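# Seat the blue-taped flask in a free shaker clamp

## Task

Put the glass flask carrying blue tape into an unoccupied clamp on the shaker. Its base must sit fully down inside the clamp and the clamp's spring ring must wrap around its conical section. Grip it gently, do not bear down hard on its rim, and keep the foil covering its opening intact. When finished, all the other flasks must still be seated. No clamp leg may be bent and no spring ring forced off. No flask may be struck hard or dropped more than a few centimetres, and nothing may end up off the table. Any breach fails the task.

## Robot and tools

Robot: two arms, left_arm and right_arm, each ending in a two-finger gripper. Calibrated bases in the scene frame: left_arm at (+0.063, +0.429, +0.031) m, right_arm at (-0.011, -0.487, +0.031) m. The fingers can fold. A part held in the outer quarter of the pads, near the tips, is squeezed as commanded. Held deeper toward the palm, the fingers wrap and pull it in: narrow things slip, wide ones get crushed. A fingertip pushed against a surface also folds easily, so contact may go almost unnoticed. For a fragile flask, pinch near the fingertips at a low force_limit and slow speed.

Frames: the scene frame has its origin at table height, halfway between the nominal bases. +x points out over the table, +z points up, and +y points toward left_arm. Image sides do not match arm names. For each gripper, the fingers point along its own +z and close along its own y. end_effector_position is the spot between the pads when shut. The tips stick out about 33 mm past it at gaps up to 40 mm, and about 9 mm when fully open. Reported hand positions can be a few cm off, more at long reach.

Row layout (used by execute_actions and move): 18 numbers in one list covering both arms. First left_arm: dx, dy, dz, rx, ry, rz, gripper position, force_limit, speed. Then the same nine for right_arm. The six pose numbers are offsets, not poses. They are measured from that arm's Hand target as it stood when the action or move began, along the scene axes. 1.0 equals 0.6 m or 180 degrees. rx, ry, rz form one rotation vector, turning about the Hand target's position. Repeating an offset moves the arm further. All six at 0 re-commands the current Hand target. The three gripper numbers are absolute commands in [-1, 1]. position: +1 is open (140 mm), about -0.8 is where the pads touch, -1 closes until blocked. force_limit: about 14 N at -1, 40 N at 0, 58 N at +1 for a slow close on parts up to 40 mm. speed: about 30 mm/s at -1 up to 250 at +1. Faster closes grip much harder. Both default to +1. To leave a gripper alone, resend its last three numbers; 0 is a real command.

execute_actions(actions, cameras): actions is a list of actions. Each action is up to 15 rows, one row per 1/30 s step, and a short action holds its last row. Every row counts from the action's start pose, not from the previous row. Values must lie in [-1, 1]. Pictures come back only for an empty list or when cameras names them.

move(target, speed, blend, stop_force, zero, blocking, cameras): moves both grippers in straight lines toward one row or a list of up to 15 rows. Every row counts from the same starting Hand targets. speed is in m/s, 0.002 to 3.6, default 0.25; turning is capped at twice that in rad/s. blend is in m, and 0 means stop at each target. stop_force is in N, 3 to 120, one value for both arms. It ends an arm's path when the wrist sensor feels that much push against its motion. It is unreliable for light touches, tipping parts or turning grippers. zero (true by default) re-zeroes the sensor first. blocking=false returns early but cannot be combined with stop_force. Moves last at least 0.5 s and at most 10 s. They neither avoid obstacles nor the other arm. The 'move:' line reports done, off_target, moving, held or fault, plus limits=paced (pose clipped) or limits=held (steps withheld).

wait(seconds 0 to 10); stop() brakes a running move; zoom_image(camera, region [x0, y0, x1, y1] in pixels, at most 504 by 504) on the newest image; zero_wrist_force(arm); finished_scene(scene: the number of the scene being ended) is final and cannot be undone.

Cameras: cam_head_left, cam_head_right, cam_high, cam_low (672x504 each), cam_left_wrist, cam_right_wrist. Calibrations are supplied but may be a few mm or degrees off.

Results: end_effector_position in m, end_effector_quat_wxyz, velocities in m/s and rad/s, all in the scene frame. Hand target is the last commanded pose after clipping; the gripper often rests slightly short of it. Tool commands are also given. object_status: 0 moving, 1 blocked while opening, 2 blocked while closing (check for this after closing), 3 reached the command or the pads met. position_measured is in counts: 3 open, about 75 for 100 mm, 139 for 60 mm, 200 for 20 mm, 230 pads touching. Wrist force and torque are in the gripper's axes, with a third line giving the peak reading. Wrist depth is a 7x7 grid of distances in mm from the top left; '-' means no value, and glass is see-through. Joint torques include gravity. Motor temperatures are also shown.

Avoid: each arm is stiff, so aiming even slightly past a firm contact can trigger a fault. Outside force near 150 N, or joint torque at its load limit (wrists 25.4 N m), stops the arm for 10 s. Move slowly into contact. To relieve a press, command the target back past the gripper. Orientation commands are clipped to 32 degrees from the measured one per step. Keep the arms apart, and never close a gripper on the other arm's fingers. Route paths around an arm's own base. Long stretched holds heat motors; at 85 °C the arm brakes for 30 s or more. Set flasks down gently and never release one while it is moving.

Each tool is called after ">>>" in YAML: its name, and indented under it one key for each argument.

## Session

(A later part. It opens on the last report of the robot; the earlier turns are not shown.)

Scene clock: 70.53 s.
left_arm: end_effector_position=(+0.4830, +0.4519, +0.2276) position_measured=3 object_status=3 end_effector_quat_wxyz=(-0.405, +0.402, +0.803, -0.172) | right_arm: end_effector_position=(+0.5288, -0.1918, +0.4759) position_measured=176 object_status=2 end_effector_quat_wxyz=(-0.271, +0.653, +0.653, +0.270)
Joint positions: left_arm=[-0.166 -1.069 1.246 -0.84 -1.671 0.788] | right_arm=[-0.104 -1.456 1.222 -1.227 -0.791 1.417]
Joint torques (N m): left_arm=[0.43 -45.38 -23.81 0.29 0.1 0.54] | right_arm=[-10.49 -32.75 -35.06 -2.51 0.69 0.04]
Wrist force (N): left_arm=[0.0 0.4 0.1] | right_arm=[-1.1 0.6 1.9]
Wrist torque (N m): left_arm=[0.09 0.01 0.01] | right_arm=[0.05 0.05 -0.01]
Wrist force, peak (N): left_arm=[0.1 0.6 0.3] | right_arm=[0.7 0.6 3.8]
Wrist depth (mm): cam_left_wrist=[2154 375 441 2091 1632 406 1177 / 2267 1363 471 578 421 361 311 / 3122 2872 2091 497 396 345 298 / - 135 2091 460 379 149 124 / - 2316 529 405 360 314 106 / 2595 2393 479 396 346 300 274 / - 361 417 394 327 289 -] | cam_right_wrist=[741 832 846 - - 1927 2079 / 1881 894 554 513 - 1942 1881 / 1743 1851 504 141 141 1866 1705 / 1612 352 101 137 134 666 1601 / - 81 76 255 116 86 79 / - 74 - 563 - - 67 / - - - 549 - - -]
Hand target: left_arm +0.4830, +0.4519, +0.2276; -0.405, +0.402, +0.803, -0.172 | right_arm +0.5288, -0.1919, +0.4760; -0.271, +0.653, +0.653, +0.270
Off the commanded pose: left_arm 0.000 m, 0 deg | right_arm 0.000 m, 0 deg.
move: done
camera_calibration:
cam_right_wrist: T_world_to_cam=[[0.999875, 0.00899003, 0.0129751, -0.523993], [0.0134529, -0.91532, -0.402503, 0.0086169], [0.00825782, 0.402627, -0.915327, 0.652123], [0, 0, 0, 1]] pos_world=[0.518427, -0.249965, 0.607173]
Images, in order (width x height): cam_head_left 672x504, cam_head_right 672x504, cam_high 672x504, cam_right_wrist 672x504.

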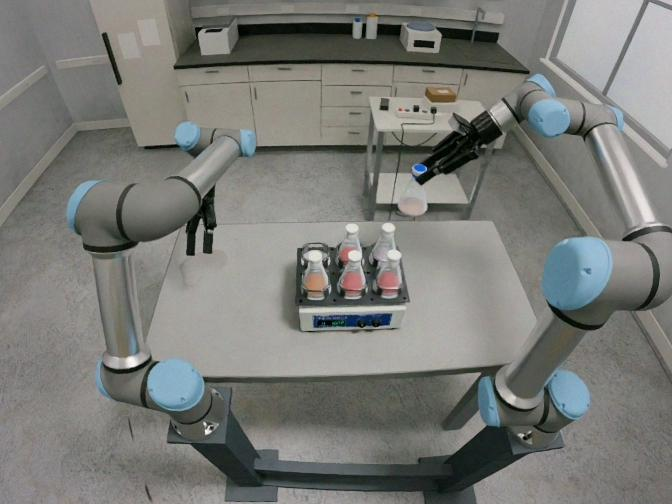

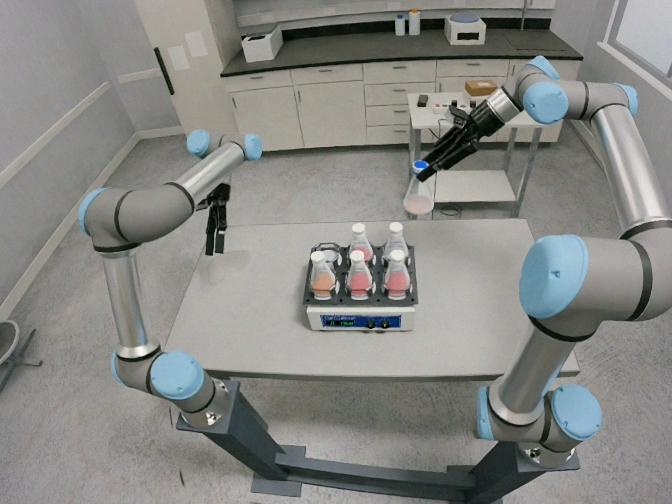

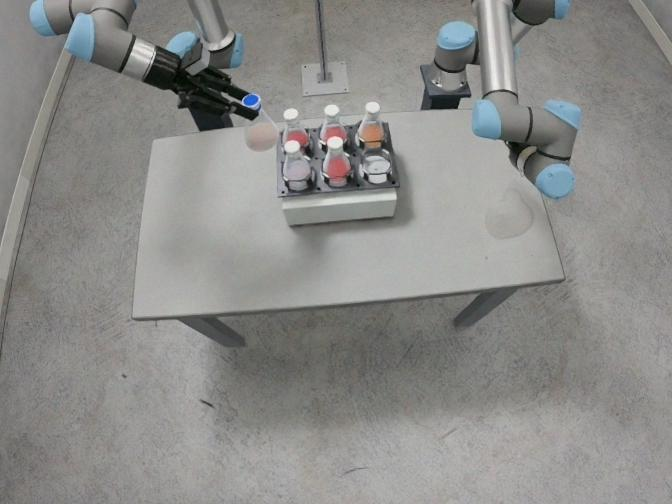

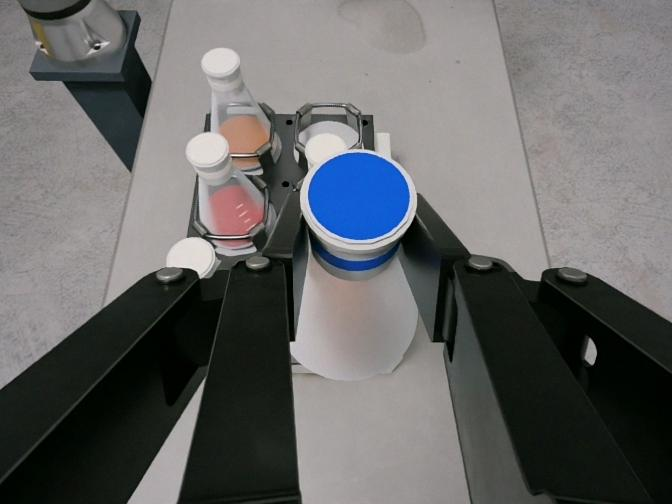

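>>> move:
  target: [0,0,0,0,0,0,1,1,1,-0.0247,0.4585,0,0,0,0,-1,-0.3,-1]
  speed: 0.15
  cameras: ["cam_right_wrist","cam_head_left","cam_head_right","cam_high","cam_low"]

>>> zoom_image:
  camera: "cam_head_left"
  region: [260, 100, 440, 340]

>>> zoom_image:
  camera: "cam_high"
  region: [260, 60, 440, 240]

>>> zoom_image:
  camera: "cam_right_wrist"
  region: [180, 100, 520, 440]

Scene clock: 80.67 s.
left_arm: end_effector_position=(+0.4830, +0.4519, +0.2276) position_measured=3 object_status=3 end_effector_quat_wxyz=(-0.405, +0.402, +0.803, -0.172) | right_arm: end_effector_position=(+0.5139, +0.0833, +0.4760) position_measured=176 object_status=2 end_effector_quat_wxyz=(-0.271, +0.653, +0.653, +0.270)
Joint positions: left_arm=[-0.166 -1.069 1.246 -0.84 -1.671 0.788] | right_arm=[0.38 -1.242 1.073 -1.752 -0.852 2.079]
Joint torques (N m): left_arm=[0.04 -44.93 -24 0.42 0.2 0.38] | right_arm=[-9.26 -52.58 -22.19 -2.87 2.98 -0.35]
Wrist force (N): left_arm=[-0.2 0.4 0.1] | right_arm=[-0.9 0.6 1.9]
Wrist torque (N m): left_arm=[0.08 0.03 0.00] | right_arm=[0.04 -0.02 -0.01]
Wrist force, peak (N): left_arm=[-0.3 0.6 -0.1] | right_arm=[1.2 0.2 3.9]
Wrist depth (mm): cam_left_wrist=[1995 378 441 2032 454 408 1146 / 2176 1372 478 1825 422 360 309 / 2951 2911 561 485 397 341 298 / - 135 2133 438 381 149 124 / - 2316 523 414 363 315 106 / 2693 2367 506 403 347 301 275 / - 361 415 383 338 292 -] | cam_right_wrist=[567 2097 2043 550 2061 2079 2097 / 619 1866 755 837 777 1782 1837 / 632 716 - 141 669 1646 1795 / 1590 769 98 136 116 655 1612 / - 80 76 244 116 86 79 / - 74 - 427 - - 67 / - - - 386 - - -]
Hand target: left_arm +0.4830, +0.4519, +0.2276; -0.405, +0.402, +0.803, -0.172 | right_arm +0.5140, +0.0832, +0.4760; -0.271, +0.653, +0.653, +0.270
Off the commanded pose: left_arm 0.000 m, 0 deg | right_arm 0.000 m, 0 deg.
move: done
camera_calibration:
cam_right_wrist: T_world_to_cam=[[0.999872, 0.00900163, 0.0131969, -0.511803], [0.0135517, -0.915373, -0.402378, 0.260537], [0.008458, 0.402506, -0.915378, 0.541508], [0, 0, 0, 1]] pos_world=[0.503626, 0.0251356, 0.607273]
Images, in order (width x height): cam_head_left 672x504, cam_head_right 672x504, cam_high 672x504, cam_low 672x504, cam_right_wrist 672x504.

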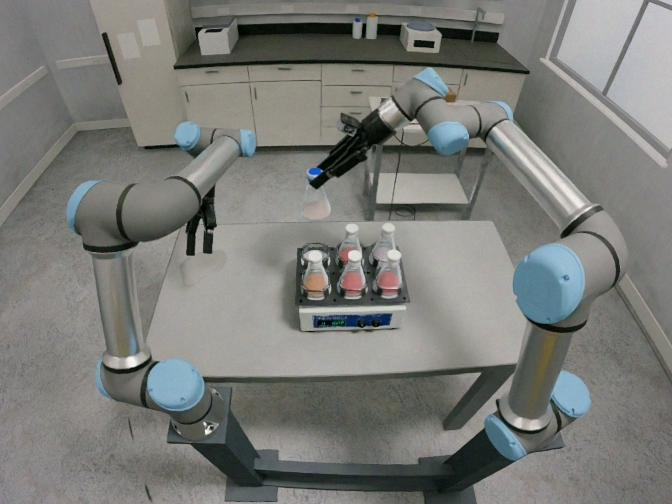

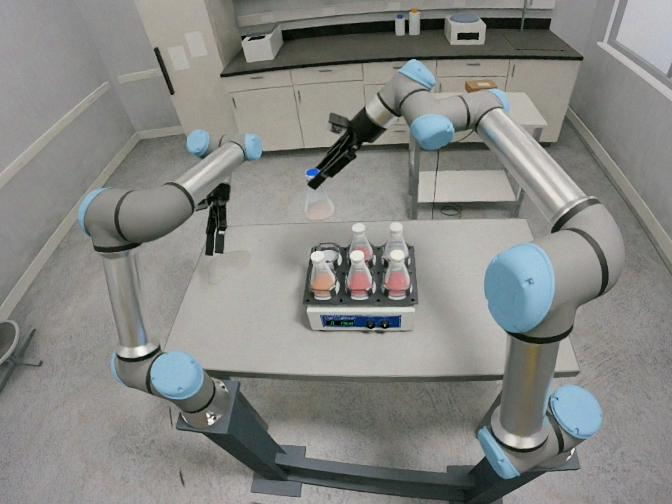

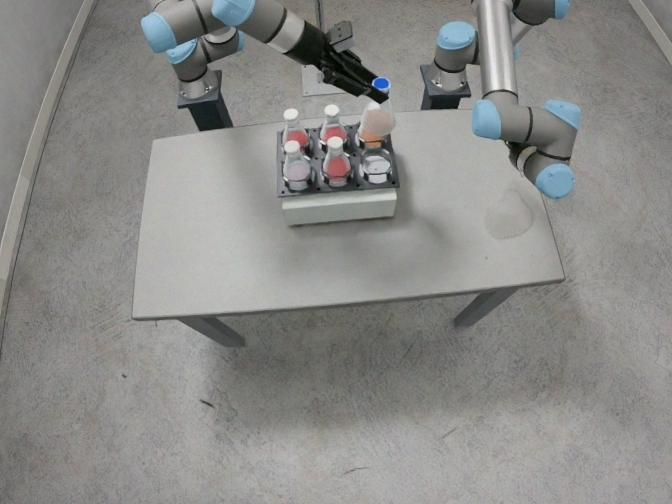

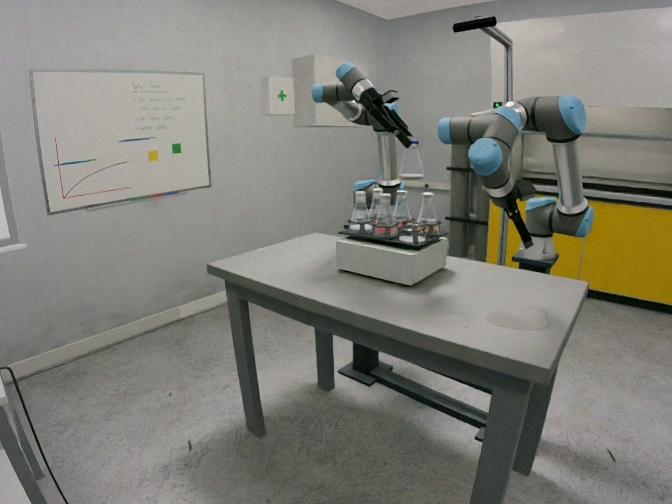

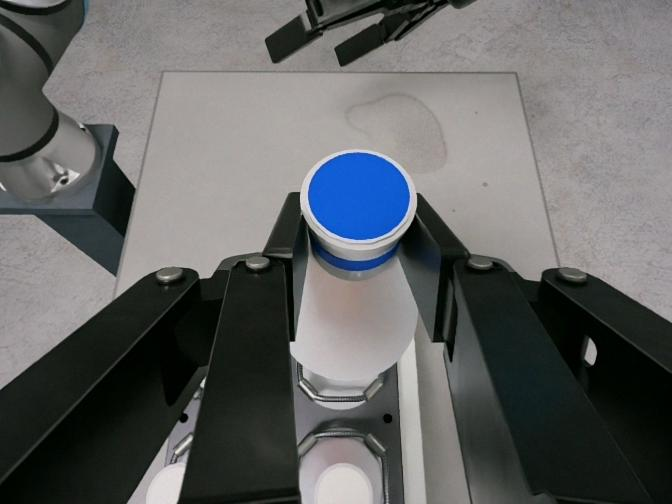

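Scaled by 2.100 from the camera's 672x504 image, which has a finer 960x720 frame.

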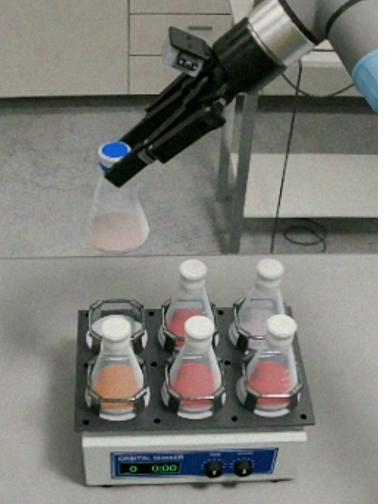

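Scaled by 2.800 from the camera's 672x504 image, which has a finer 960x720 frame.

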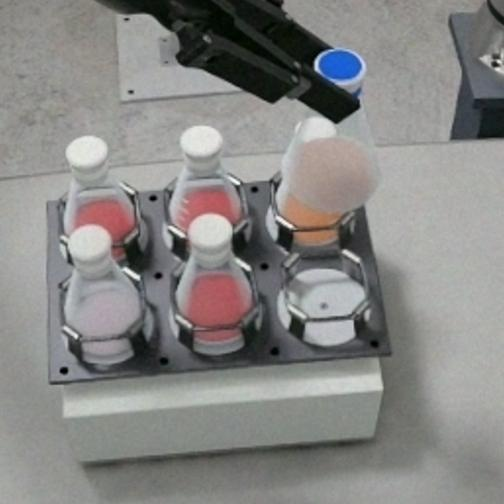

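Scaled by 1.482 from the camera's 672x504 image, which has a finer 960x720 frame.

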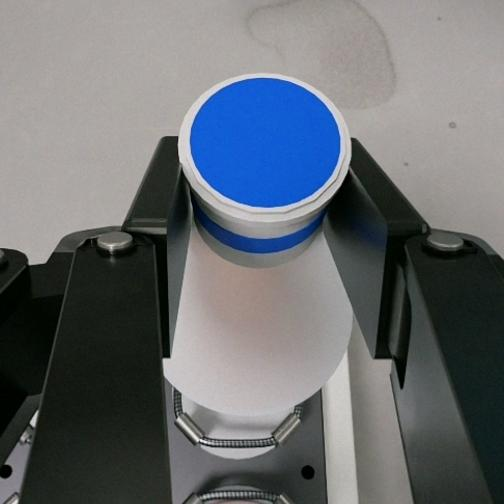

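>>> move:
  target: [0,0,0,0,0,0,1,1,1,0,0,-0.177,0,0,0,-1,-0.3,-1]
  speed: 0.08
  cameras: ["cam_right_wrist","cam_head_left","cam_head_right","cam_high","cam_low"]

>>> zoom_image:
  camera: "cam_head_left"
  region: [280, 180, 420, 320]

>>> zoom_image:
  camera: "cam_head_right"
  region: [285, 180, 425, 320]

>>> zoom_image:
  camera: "cam_high"
  region: [270, 80, 410, 220]

>>> zoom_image:
  camera: "cam_low"
  region: [330, 140, 470, 280]

>>> zoom_image:
  camera: "cam_right_wrist"
  region: [240, 180, 480, 420]

Scene clock: 94.00 s.
left_arm: end_effector_position=(+0.4830, +0.4519, +0.2276) position_measured=3 object_status=3 end_effector_quat_wxyz=(-0.405, +0.402, +0.803, -0.172) | right_arm: end_effector_position=(+0.5140, +0.0832, +0.3697) position_measured=176 object_status=2 end_effector_quat_wxyz=(-0.271, +0.653, +0.653, +0.270)
Joint positions: left_arm=[-0.166 -1.069 1.246 -0.84 -1.671 0.788] | right_arm=[0.38 -1.25 1.356 -2.027 -0.852 2.079]
Joint torques (N m): left_arm=[0.28 -44.45 -24.27 0.31 0.26 0.8] | right_arm=[-4.57 -53.37 -36.53 -1.99 2.91 1.64]
Wrist force (N): left_arm=[0.2 0.5 0.0] | right_arm=[-1.0 0.8 1.9]
Wrist torque (N m): left_arm=[0.10 -0.03 0.00] | right_arm=[0.06 0.01 -0.06]
Wrist force, peak (N): left_arm=[-0.1 0.6 0.1] | right_arm=[-2.1 0.6 2.9]
Wrist depth (mm): cam_left_wrist=[2032 376 441 2112 1596 403 1152 / 2316 1355 478 573 422 360 311 / 2911 2872 1766 486 398 342 298 / - 127 555 455 383 150 124 / - 2292 527 430 368 315 106 / 2627 2420 483 405 344 300 274 / - 362 415 388 335 288 -] | cam_right_wrist=[1911 1942 689 2079 693 1881 1866 / 587 624 649 - - 658 1743 / 653 - 578 141 143 - 1623 / 1481 546 101 136 117 539 1411 / - 81 76 251 - 86 79 / - 74 - 305 - - 67 / - - - 300 - - -]
Hand target: left_arm +0.4830, +0.4519, +0.2276; -0.405, +0.402, +0.803, -0.172 | right_arm +0.5140, +0.0832, +0.3698; -0.271, +0.653, +0.653, +0.270
Off the commanded pose: left_arm 0.000 m, 0 deg | right_arm 0.000 m, 0 deg.
move: done
camera_calibration:
cam_right_wrist: T_world_to_cam=[[0.999878, 0.00880926, 0.012892, -0.510345], [0.0132529, -0.915375, -0.402384, 0.217917], [0.00825632, 0.402506, -0.91538, 0.444305], [0, 0, 0, 1]] pos_world=[0.503727, 0.025136, 0.500973]
Images, in order (width x height): cam_head_left 672x504, cam_head_right 672x504, cam_high 672x504, cam_low 672x504, cam_right_wrist 672x504.

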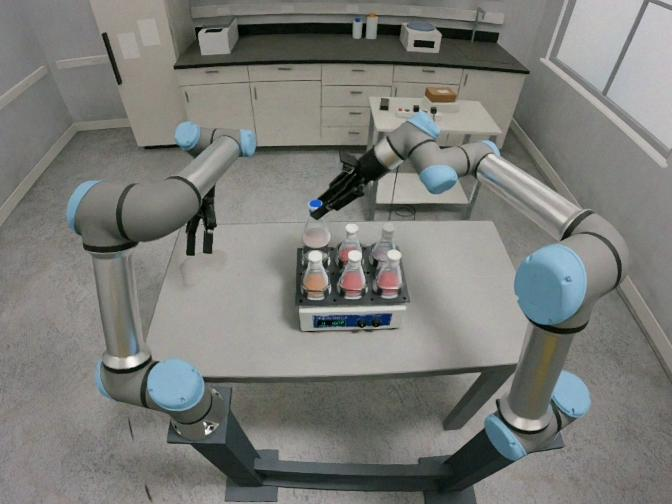

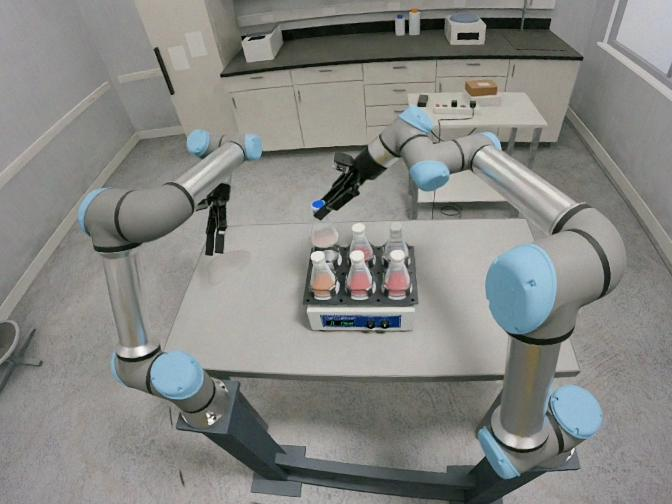

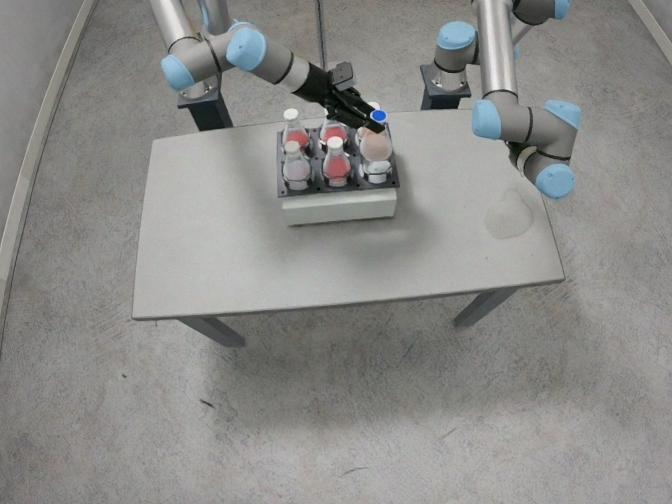

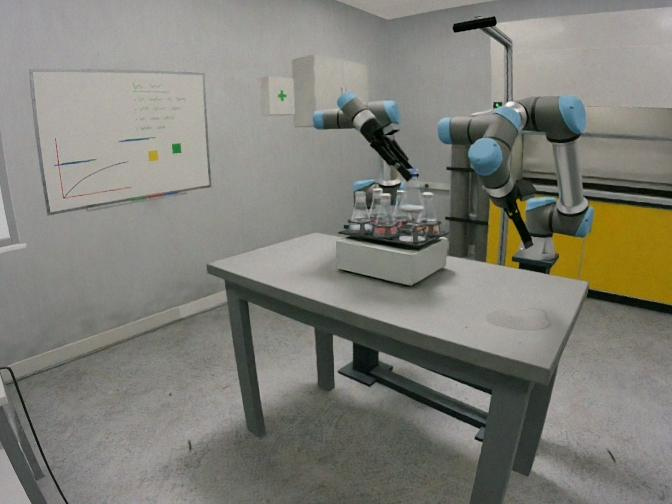

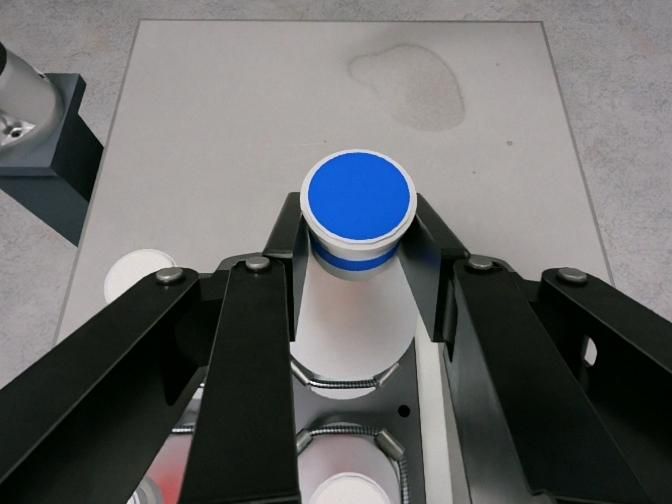

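Scaled by 3.600 from the camera's 672x504 image, which has a finer 960x720 frame.

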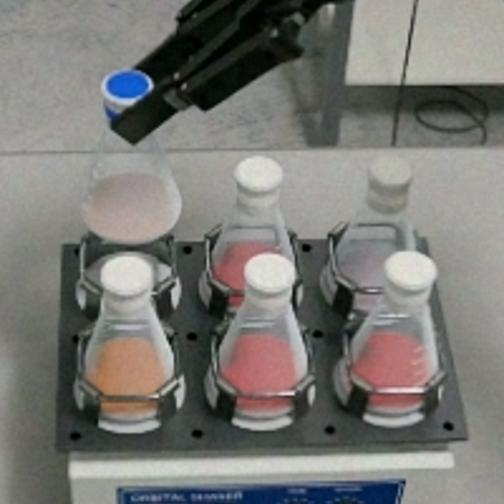

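Scaled by 3.600 from the camera's 672x504 image, which has a finer 960x720 frame.

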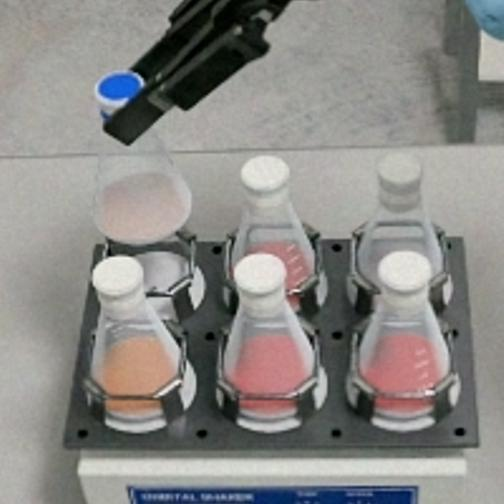

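Scaled by 3.600 from the camera's 672x504 image, which has a finer 960x720 frame.

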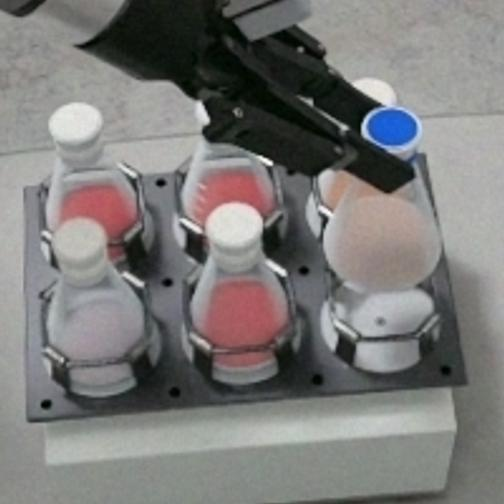

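Scaled by 3.600 from the camera's 672x504 image, which has a finer 960x720 frame.

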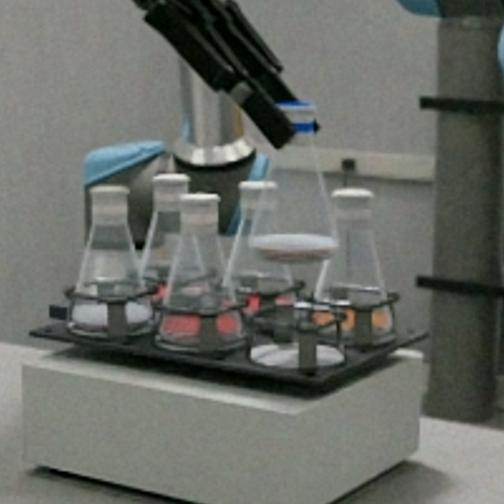

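Scaled by 2.100 from the camera's 672x504 image, which has a finer 960x720 frame.

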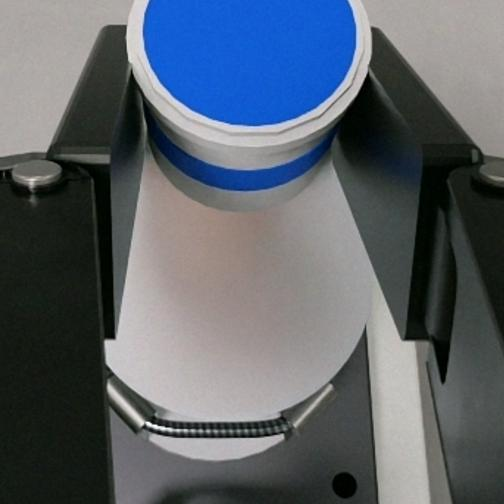

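>>> move:
  target: [0,0,0,0,0,0,1,1,1,0.037,0,-0.05,0,0.0667,0,-1,-0.3,-1]
  speed: 0.06
  cameras: ["cam_right_wrist","cam_head_left","cam_high","cam_low"]

>>> zoom_image:
  camera: "cam_head_left"
  region: [280, 180, 420, 320]

>>> zoom_image:
  camera: "cam_high"
  region: [330, 90, 430, 190]

>>> zoom_image:
  camera: "cam_low"
  region: [370, 160, 470, 260]

Scene clock: 107.97 s.
left_arm: end_effector_position=(+0.4830, +0.4519, +0.2276) position_measured=3 object_status=3 end_effector_quat_wxyz=(-0.405, +0.402, +0.803, -0.172) | right_arm: end_effector_position=(+0.5363, +0.0832, +0.3398) position_measured=176 object_status=2 end_effector_quat_wxyz=(-0.338, +0.678, +0.621, +0.201) end_effector_velocity=(+0.000, -0.001, +0.000) end_effector_angular_velocity=(-0.001, -0.004, -0.001)
Joint positions: left_arm=[-0.166 -1.069 1.246 -0.84 -1.671 0.788] | right_arm=[0.343 -1.116 1.203 -1.795 -0.772 2.055]
Joint velocities: left_arm=[within noise] | right_arm=[0 -0.002 0.004 -0.005 -0.002 0]
Joint torques (N m): left_arm=[-0.68 -44.4 -24.58 0.32 0.38 0.56] | right_arm=[2.22 -60.99 -21.49 -4.38 0.69 -0.43]
Wrist force (N): left_arm=[-0.1 0.3 -0.1] | right_arm=[-1.1 1.4 1.7]
Wrist torque (N m): left_arm=[0.06 0.02 0.00] | right_arm=[0.10 0.02 -0.06]
Wrist force, peak (N): left_arm=[0.2 0.5 -0.3] | right_arm=[-1.4 1.9 1.9]
Wrist depth (mm): cam_left_wrist=[2071 377 441 2112 455 1290 1146 / 2198 478 473 567 427 371 309 / 2951 2834 2071 491 400 340 297 / - 135 2154 458 381 149 124 / - 2316 531 427 361 315 107 / 2627 2244 490 403 346 298 274 / - 360 408 371 334 288 -] | cam_right_wrist=[2174 2174 2025 646 624 578 1509 / 558 687 - 624 574 523 516 / 605 703 595 141 146 507 481 / 1782 577 100 136 134 471 453 / - 81 76 254 116 86 77 / - 74 - - - - 67 / - - - 273 - - -]
Hand target: left_arm +0.4830, +0.4519, +0.2276; -0.405, +0.402, +0.803, -0.172 | right_arm +0.5362, +0.0832, +0.3398; -0.338, +0.678, +0.621, +0.201
Off the commanded pose: left_arm 0.000 m, 0 deg | right_arm 0.000 m, 0 deg.
move: done
camera_calibration:
cam_right_wrist: T_world_to_cam=[[0.98072, 0.00870557, -0.195224, -0.451262], [-0.0708084, -0.915289, -0.396526, 0.248614], [-0.182138, 0.402704, -0.897026, 0.51265], [0, 0, 0, 1]] pos_world=[0.553539, 0.0250358, 0.470345]
Images, in order (width x height): cam_head_left 672x504, cam_high 672x504, cam_low 672x504, cam_right_wrist 672x504.

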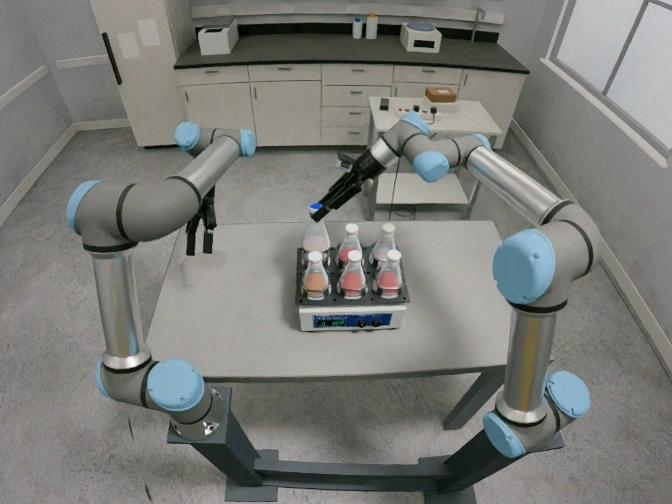

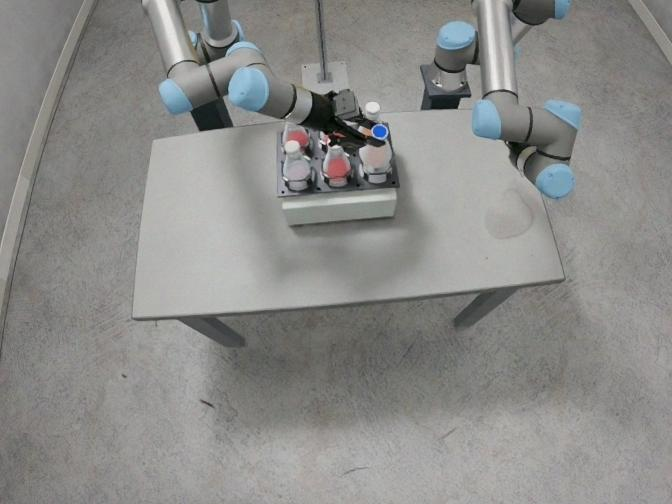

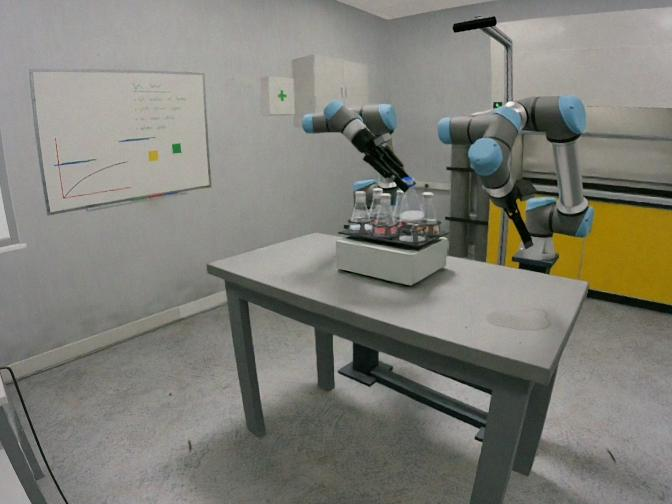

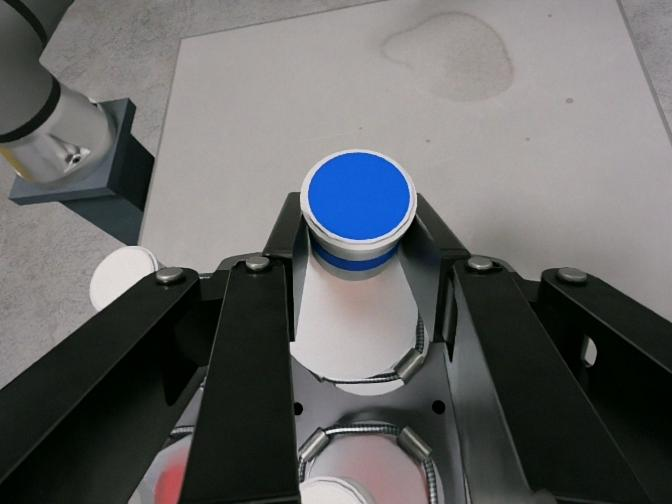

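Scaled by 3.600 from the camera's 672x504 image, which has a finer 960x720 frame.

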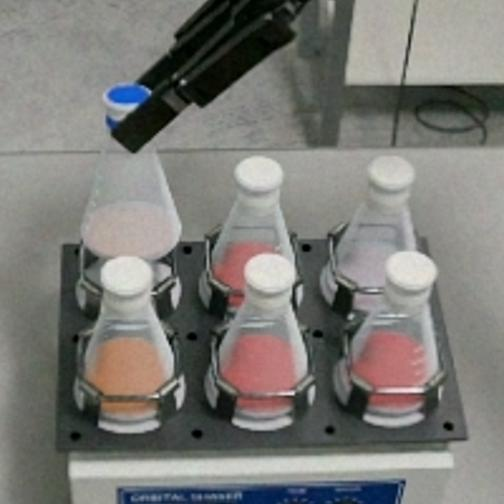

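Scaled by 5.040 from the camera's 672x504 image, which has a finer 960x720 frame.

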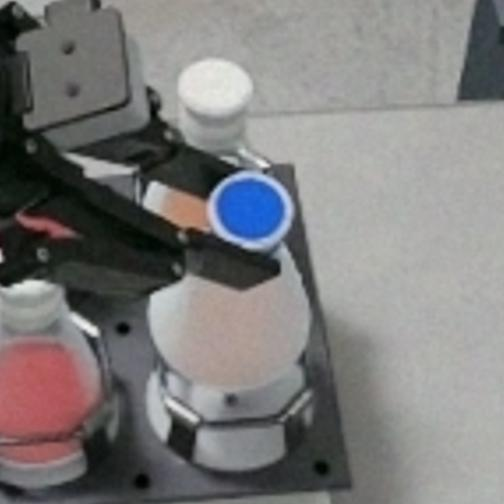

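Scaled by 5.040 from the camera's 672x504 image, which has a finer 960x720 frame.

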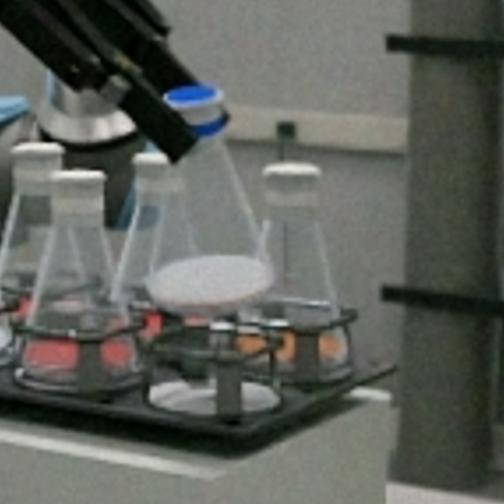

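>>> move:
  target: [0,0,0,0,0,0,1,1,1,0,0,-0.117,0,0,0,-1,-0.3,-1]
  speed: 0.02
  stop_force: 10
  cameras: ["cam_right_wrist","cam_head_left","cam_high","cam_low"]

>>> zoom_image:
  camera: "cam_head_left"
  region: [290, 190, 390, 290]

>>> zoom_image:
  camera: "cam_high"
  region: [330, 100, 420, 190]

>>> zoom_image:
  camera: "cam_low"
  region: [370, 160, 470, 260]

Scene clock: 115.00 s.
left_arm: end_effector_position=(+0.4830, +0.4519, +0.2276) position_measured=3 object_status=3 end_effector_quat_wxyz=(-0.405, +0.402, +0.803, -0.172) | right_arm: end_effector_position=(+0.5362, +0.0832, +0.3041) position_measured=176 object_status=2 end_effector_quat_wxyz=(-0.338, +0.678, +0.621, +0.201)
Joint positions: left_arm=[-0.166 -1.069 1.246 -0.84 -1.671 0.788] | right_arm=[0.343 -1.104 1.278 -1.882 -0.772 2.055]
Joint torques (N m): left_arm=[-0.34 -44.9 -25.06 0.54 0.29 0.64] | right_arm=[10.18 -55.82 -33.51 -4.15 -0.9 -1.17]
Wrist force (N): left_arm=[0.1 0.3 0.0] | right_arm=[3.6 -0.4 -2.3]
Wrist torque (N m): left_arm=[0.07 -0.01 0.00] | right_arm=[0.33 0.15 0.07]
Wrist force, peak (N): left_arm=[-0.3 0.5 0.4] | right_arm=[8.0 0.0 -7.6]
Wrist depth (mm): cam_left_wrist=[2032 378 441 2052 452 405 1146 / 2221 1408 481 1857 417 361 311 / 3264 3034 1710 484 400 341 296 / - 135 2198 462 385 149 124 / - 2176 555 436 357 316 106 / 2627 2316 496 410 338 298 274 / - 362 409 384 327 287 -] | cam_right_wrist=[2301 2194 - - 592 547 529 / 549 632 594 549 530 - 468 / 578 671 545 142 162 - 441 / 192 222 101 137 118 422 416 / - 80 76 255 136 88 80 / - 74 - 248 - - 68 / - - - 245 - - -]
Hand target: left_arm +0.4830, +0.4519, +0.2276; -0.405, +0.402, +0.803, -0.172 | right_arm +0.5362, +0.0832, +0.3041; -0.338, +0.678, +0.621, +0.201 (not the last commanded pose)
Off the commanded pose: left_arm 0.000 m, 0 deg | right_arm 0.034 m, 0 deg.
move: contact (right_arm)
camera_calibration:
cam_right_wrist: T_world_to_cam=[[0.980755, 0.00883677, -0.195041, -0.458138], [-0.0705944, -0.915337, -0.396453, 0.234386], [-0.182032, 0.402592, -0.897098, 0.480524], [0, 0, 0, 1]] pos_world=[0.553338, 0.0251358, 0.434645]
Images, in order (width x height): cam_head_left 672x504, cam_high 672x504, cam_low 672x504, cam_right_wrist 672x504.

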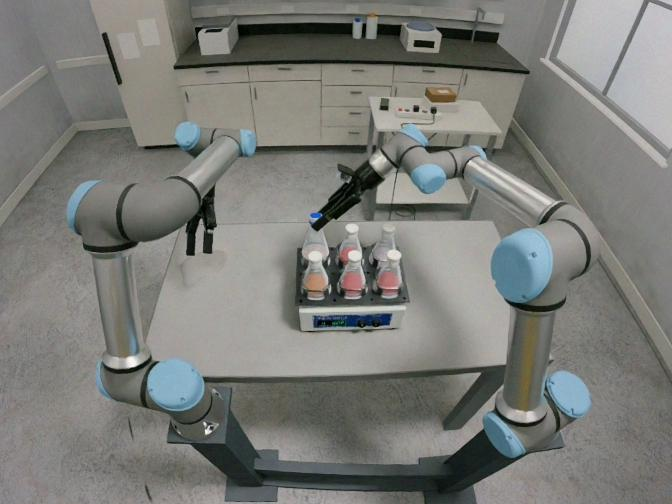

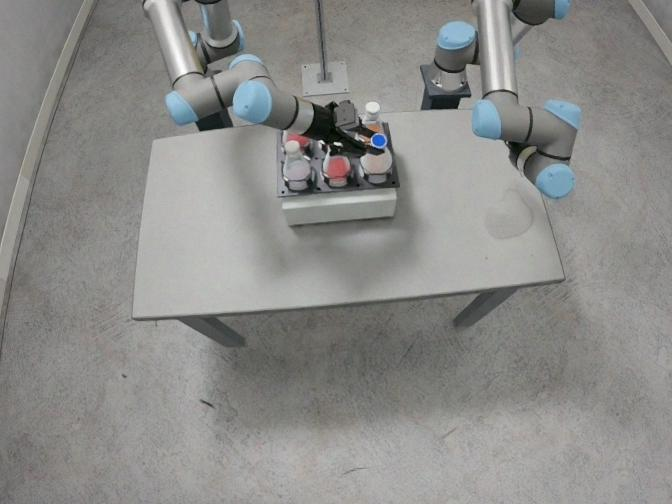

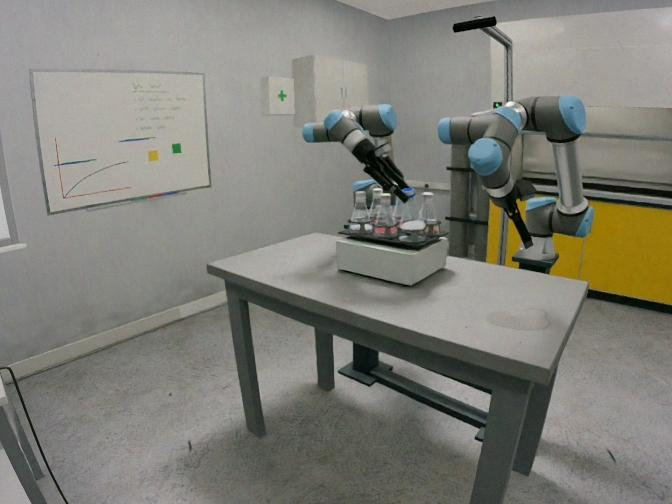

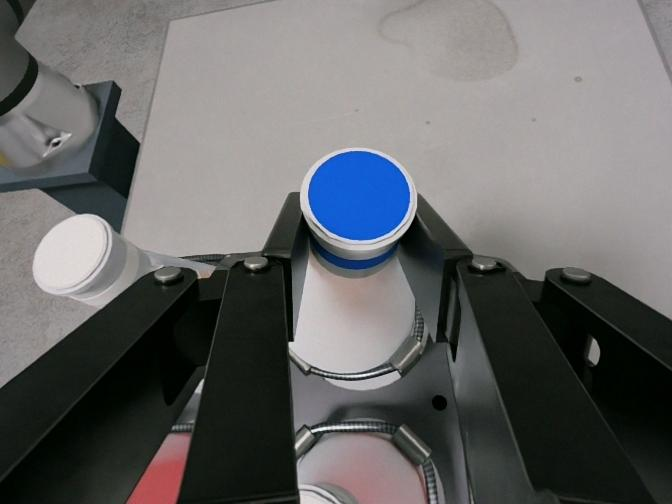

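Scaled by 5.040 from the camera's 672x504 image, which has a finer 960x720 frame.

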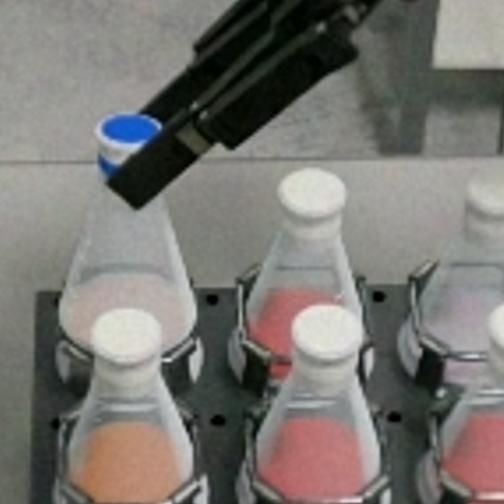

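Scaled by 5.600 from the camera's 672x504 image, which has a finer 960x720 frame.

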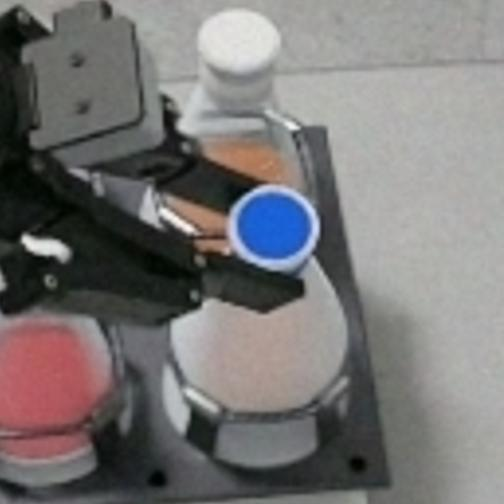

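Scaled by 5.040 from the camera's 672x504 image, which has a finer 960x720 frame.

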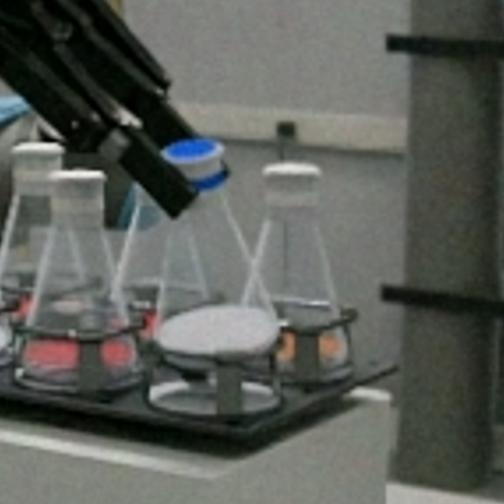

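>>> move:
  target: [0,0,0,0,0,0,1,1,1,0.025,0,0,0,0,0,-1,-0.3,-1]
  speed: 0.015
  stop_force: 15
  cameras: ["cam_high","cam_low","cam_right_wrist"]

>>> zoom_image:
  camera: "cam_high"
  region: [330, 100, 420, 190]

>>> zoom_image:
  camera: "cam_low"
  region: [370, 160, 470, 260]

Scene clock: 121.37 s.
left_arm: end_effector_position=(+0.4830, +0.4519, +0.2276) position_measured=3 object_status=3 end_effector_quat_wxyz=(-0.405, +0.402, +0.803, -0.172) | right_arm: end_effector_position=(+0.5463, +0.0833, +0.3041) position_measured=176 object_status=2 end_effector_quat_wxyz=(-0.338, +0.678, +0.621, +0.201)
Joint positions: left_arm=[-0.166 -1.069 1.246 -0.84 -1.671 0.788] | right_arm=[0.338 -1.083 1.244 -1.864 -0.771 2.048]
Joint torques (N m): left_arm=[-0.92 -45.01 -24.7 0.44 0.44 0.65] | right_arm=[4.84 -58.14 -28.65 -7.34 -2.13 0.79]
Wrist force (N): left_arm=[-0.1 0.5 0.1] | right_arm=[-0.7 -13.1 0.3]
Wrist torque (N m): left_arm=[0.10 0.01 0.00] | right_arm=[1.63 0.07 0.98]
Wrist force, peak (N): left_arm=[-0.1 0.7 0.0] | right_arm=[-0.1 -15.3 -0.1]
Wrist depth (mm): cam_left_wrist=[2112 377 443 2032 1572 406 1158 / 2176 478 477 576 431 362 312 / 3122 2992 2244 490 404 344 299 / - 135 2133 460 383 149 124 / - 2198 527 429 363 317 107 / 2627 2393 471 406 344 298 273 / - 360 414 385 328 289 -] | cam_right_wrist=[2215 2154 - 655 594 547 1623 / 560 2079 567 551 527 513 477 / 579 616 537 143 483 471 458 / 192 205 100 138 120 432 411 / - 81 76 253 137 88 80 / - 73 - 278 - - 68 / - - - 246 - - -]
Hand target: left_arm +0.4830, +0.4519, +0.2276; -0.405, +0.402, +0.803, -0.172 | right_arm +0.5463, +0.0833, +0.3041; -0.338, +0.678, +0.621, +0.201 (not the last commanded pose)
Off the commanded pose: left_arm 0.000 m, 0 deg | right_arm 0.005 m, 0 deg.
move: contact (right_arm)
camera_calibration:
cam_right_wrist: T_world_to_cam=[[0.980752, 0.00884473, -0.195058, -0.468132], [-0.0706017, -0.915321, -0.396489, 0.235126], [-0.182048, 0.402628, -0.897078, 0.482381], [0, 0, 0, 1]] pos_world=[0.563538, 0.0251357, 0.434645]
Images, in order (width x height): cam_high 672x504, cam_low 672x504, cam_right_wrist 672x504.

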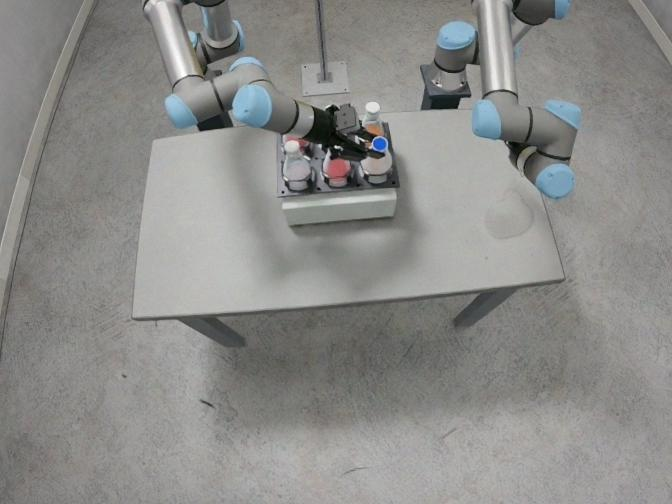

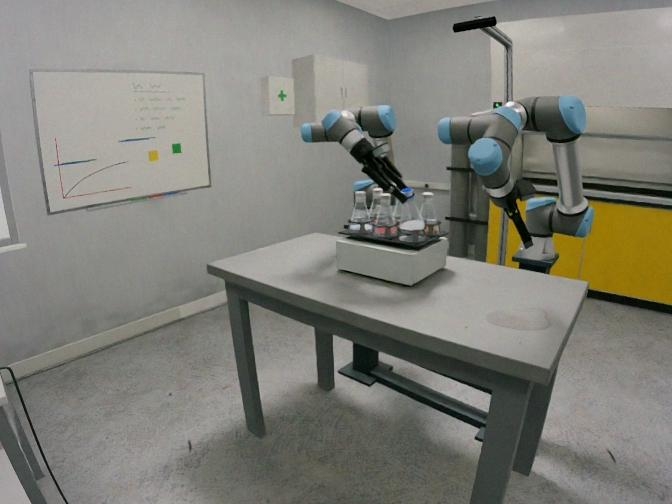

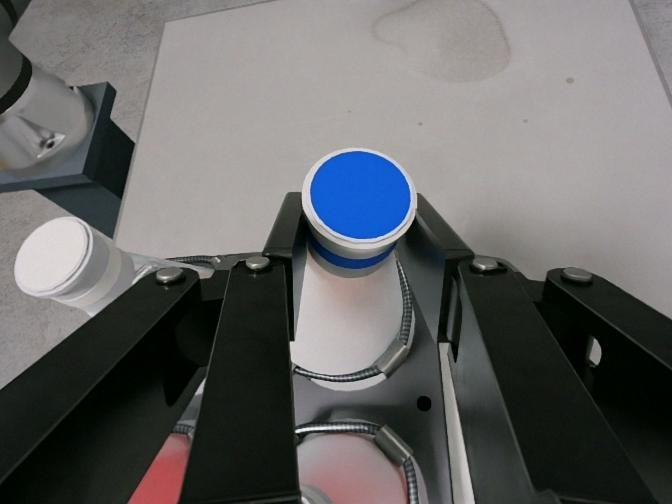

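Scaled by 5.600 from the camera's 672x504 image, which has a finer 960x720 frame.

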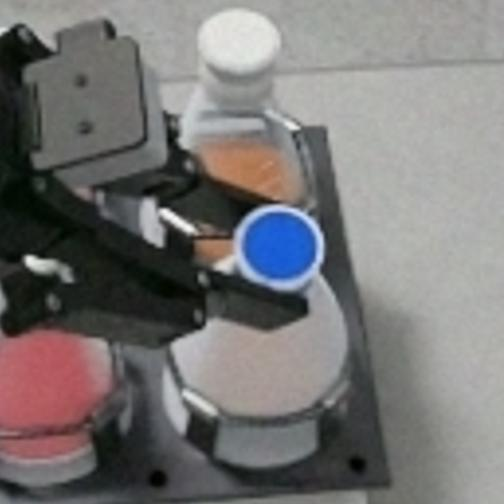

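Scaled by 5.040 from the camera's 672x504 image, which has a finer 960x720 frame.

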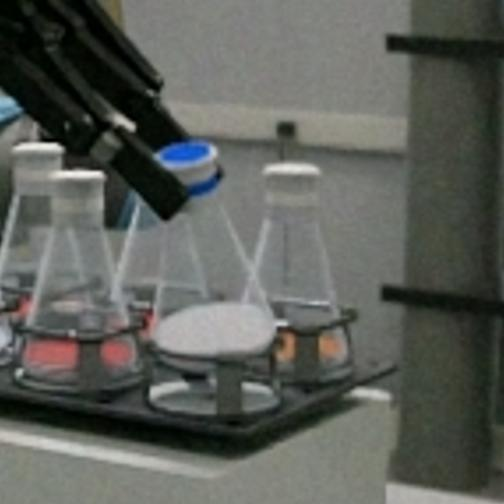

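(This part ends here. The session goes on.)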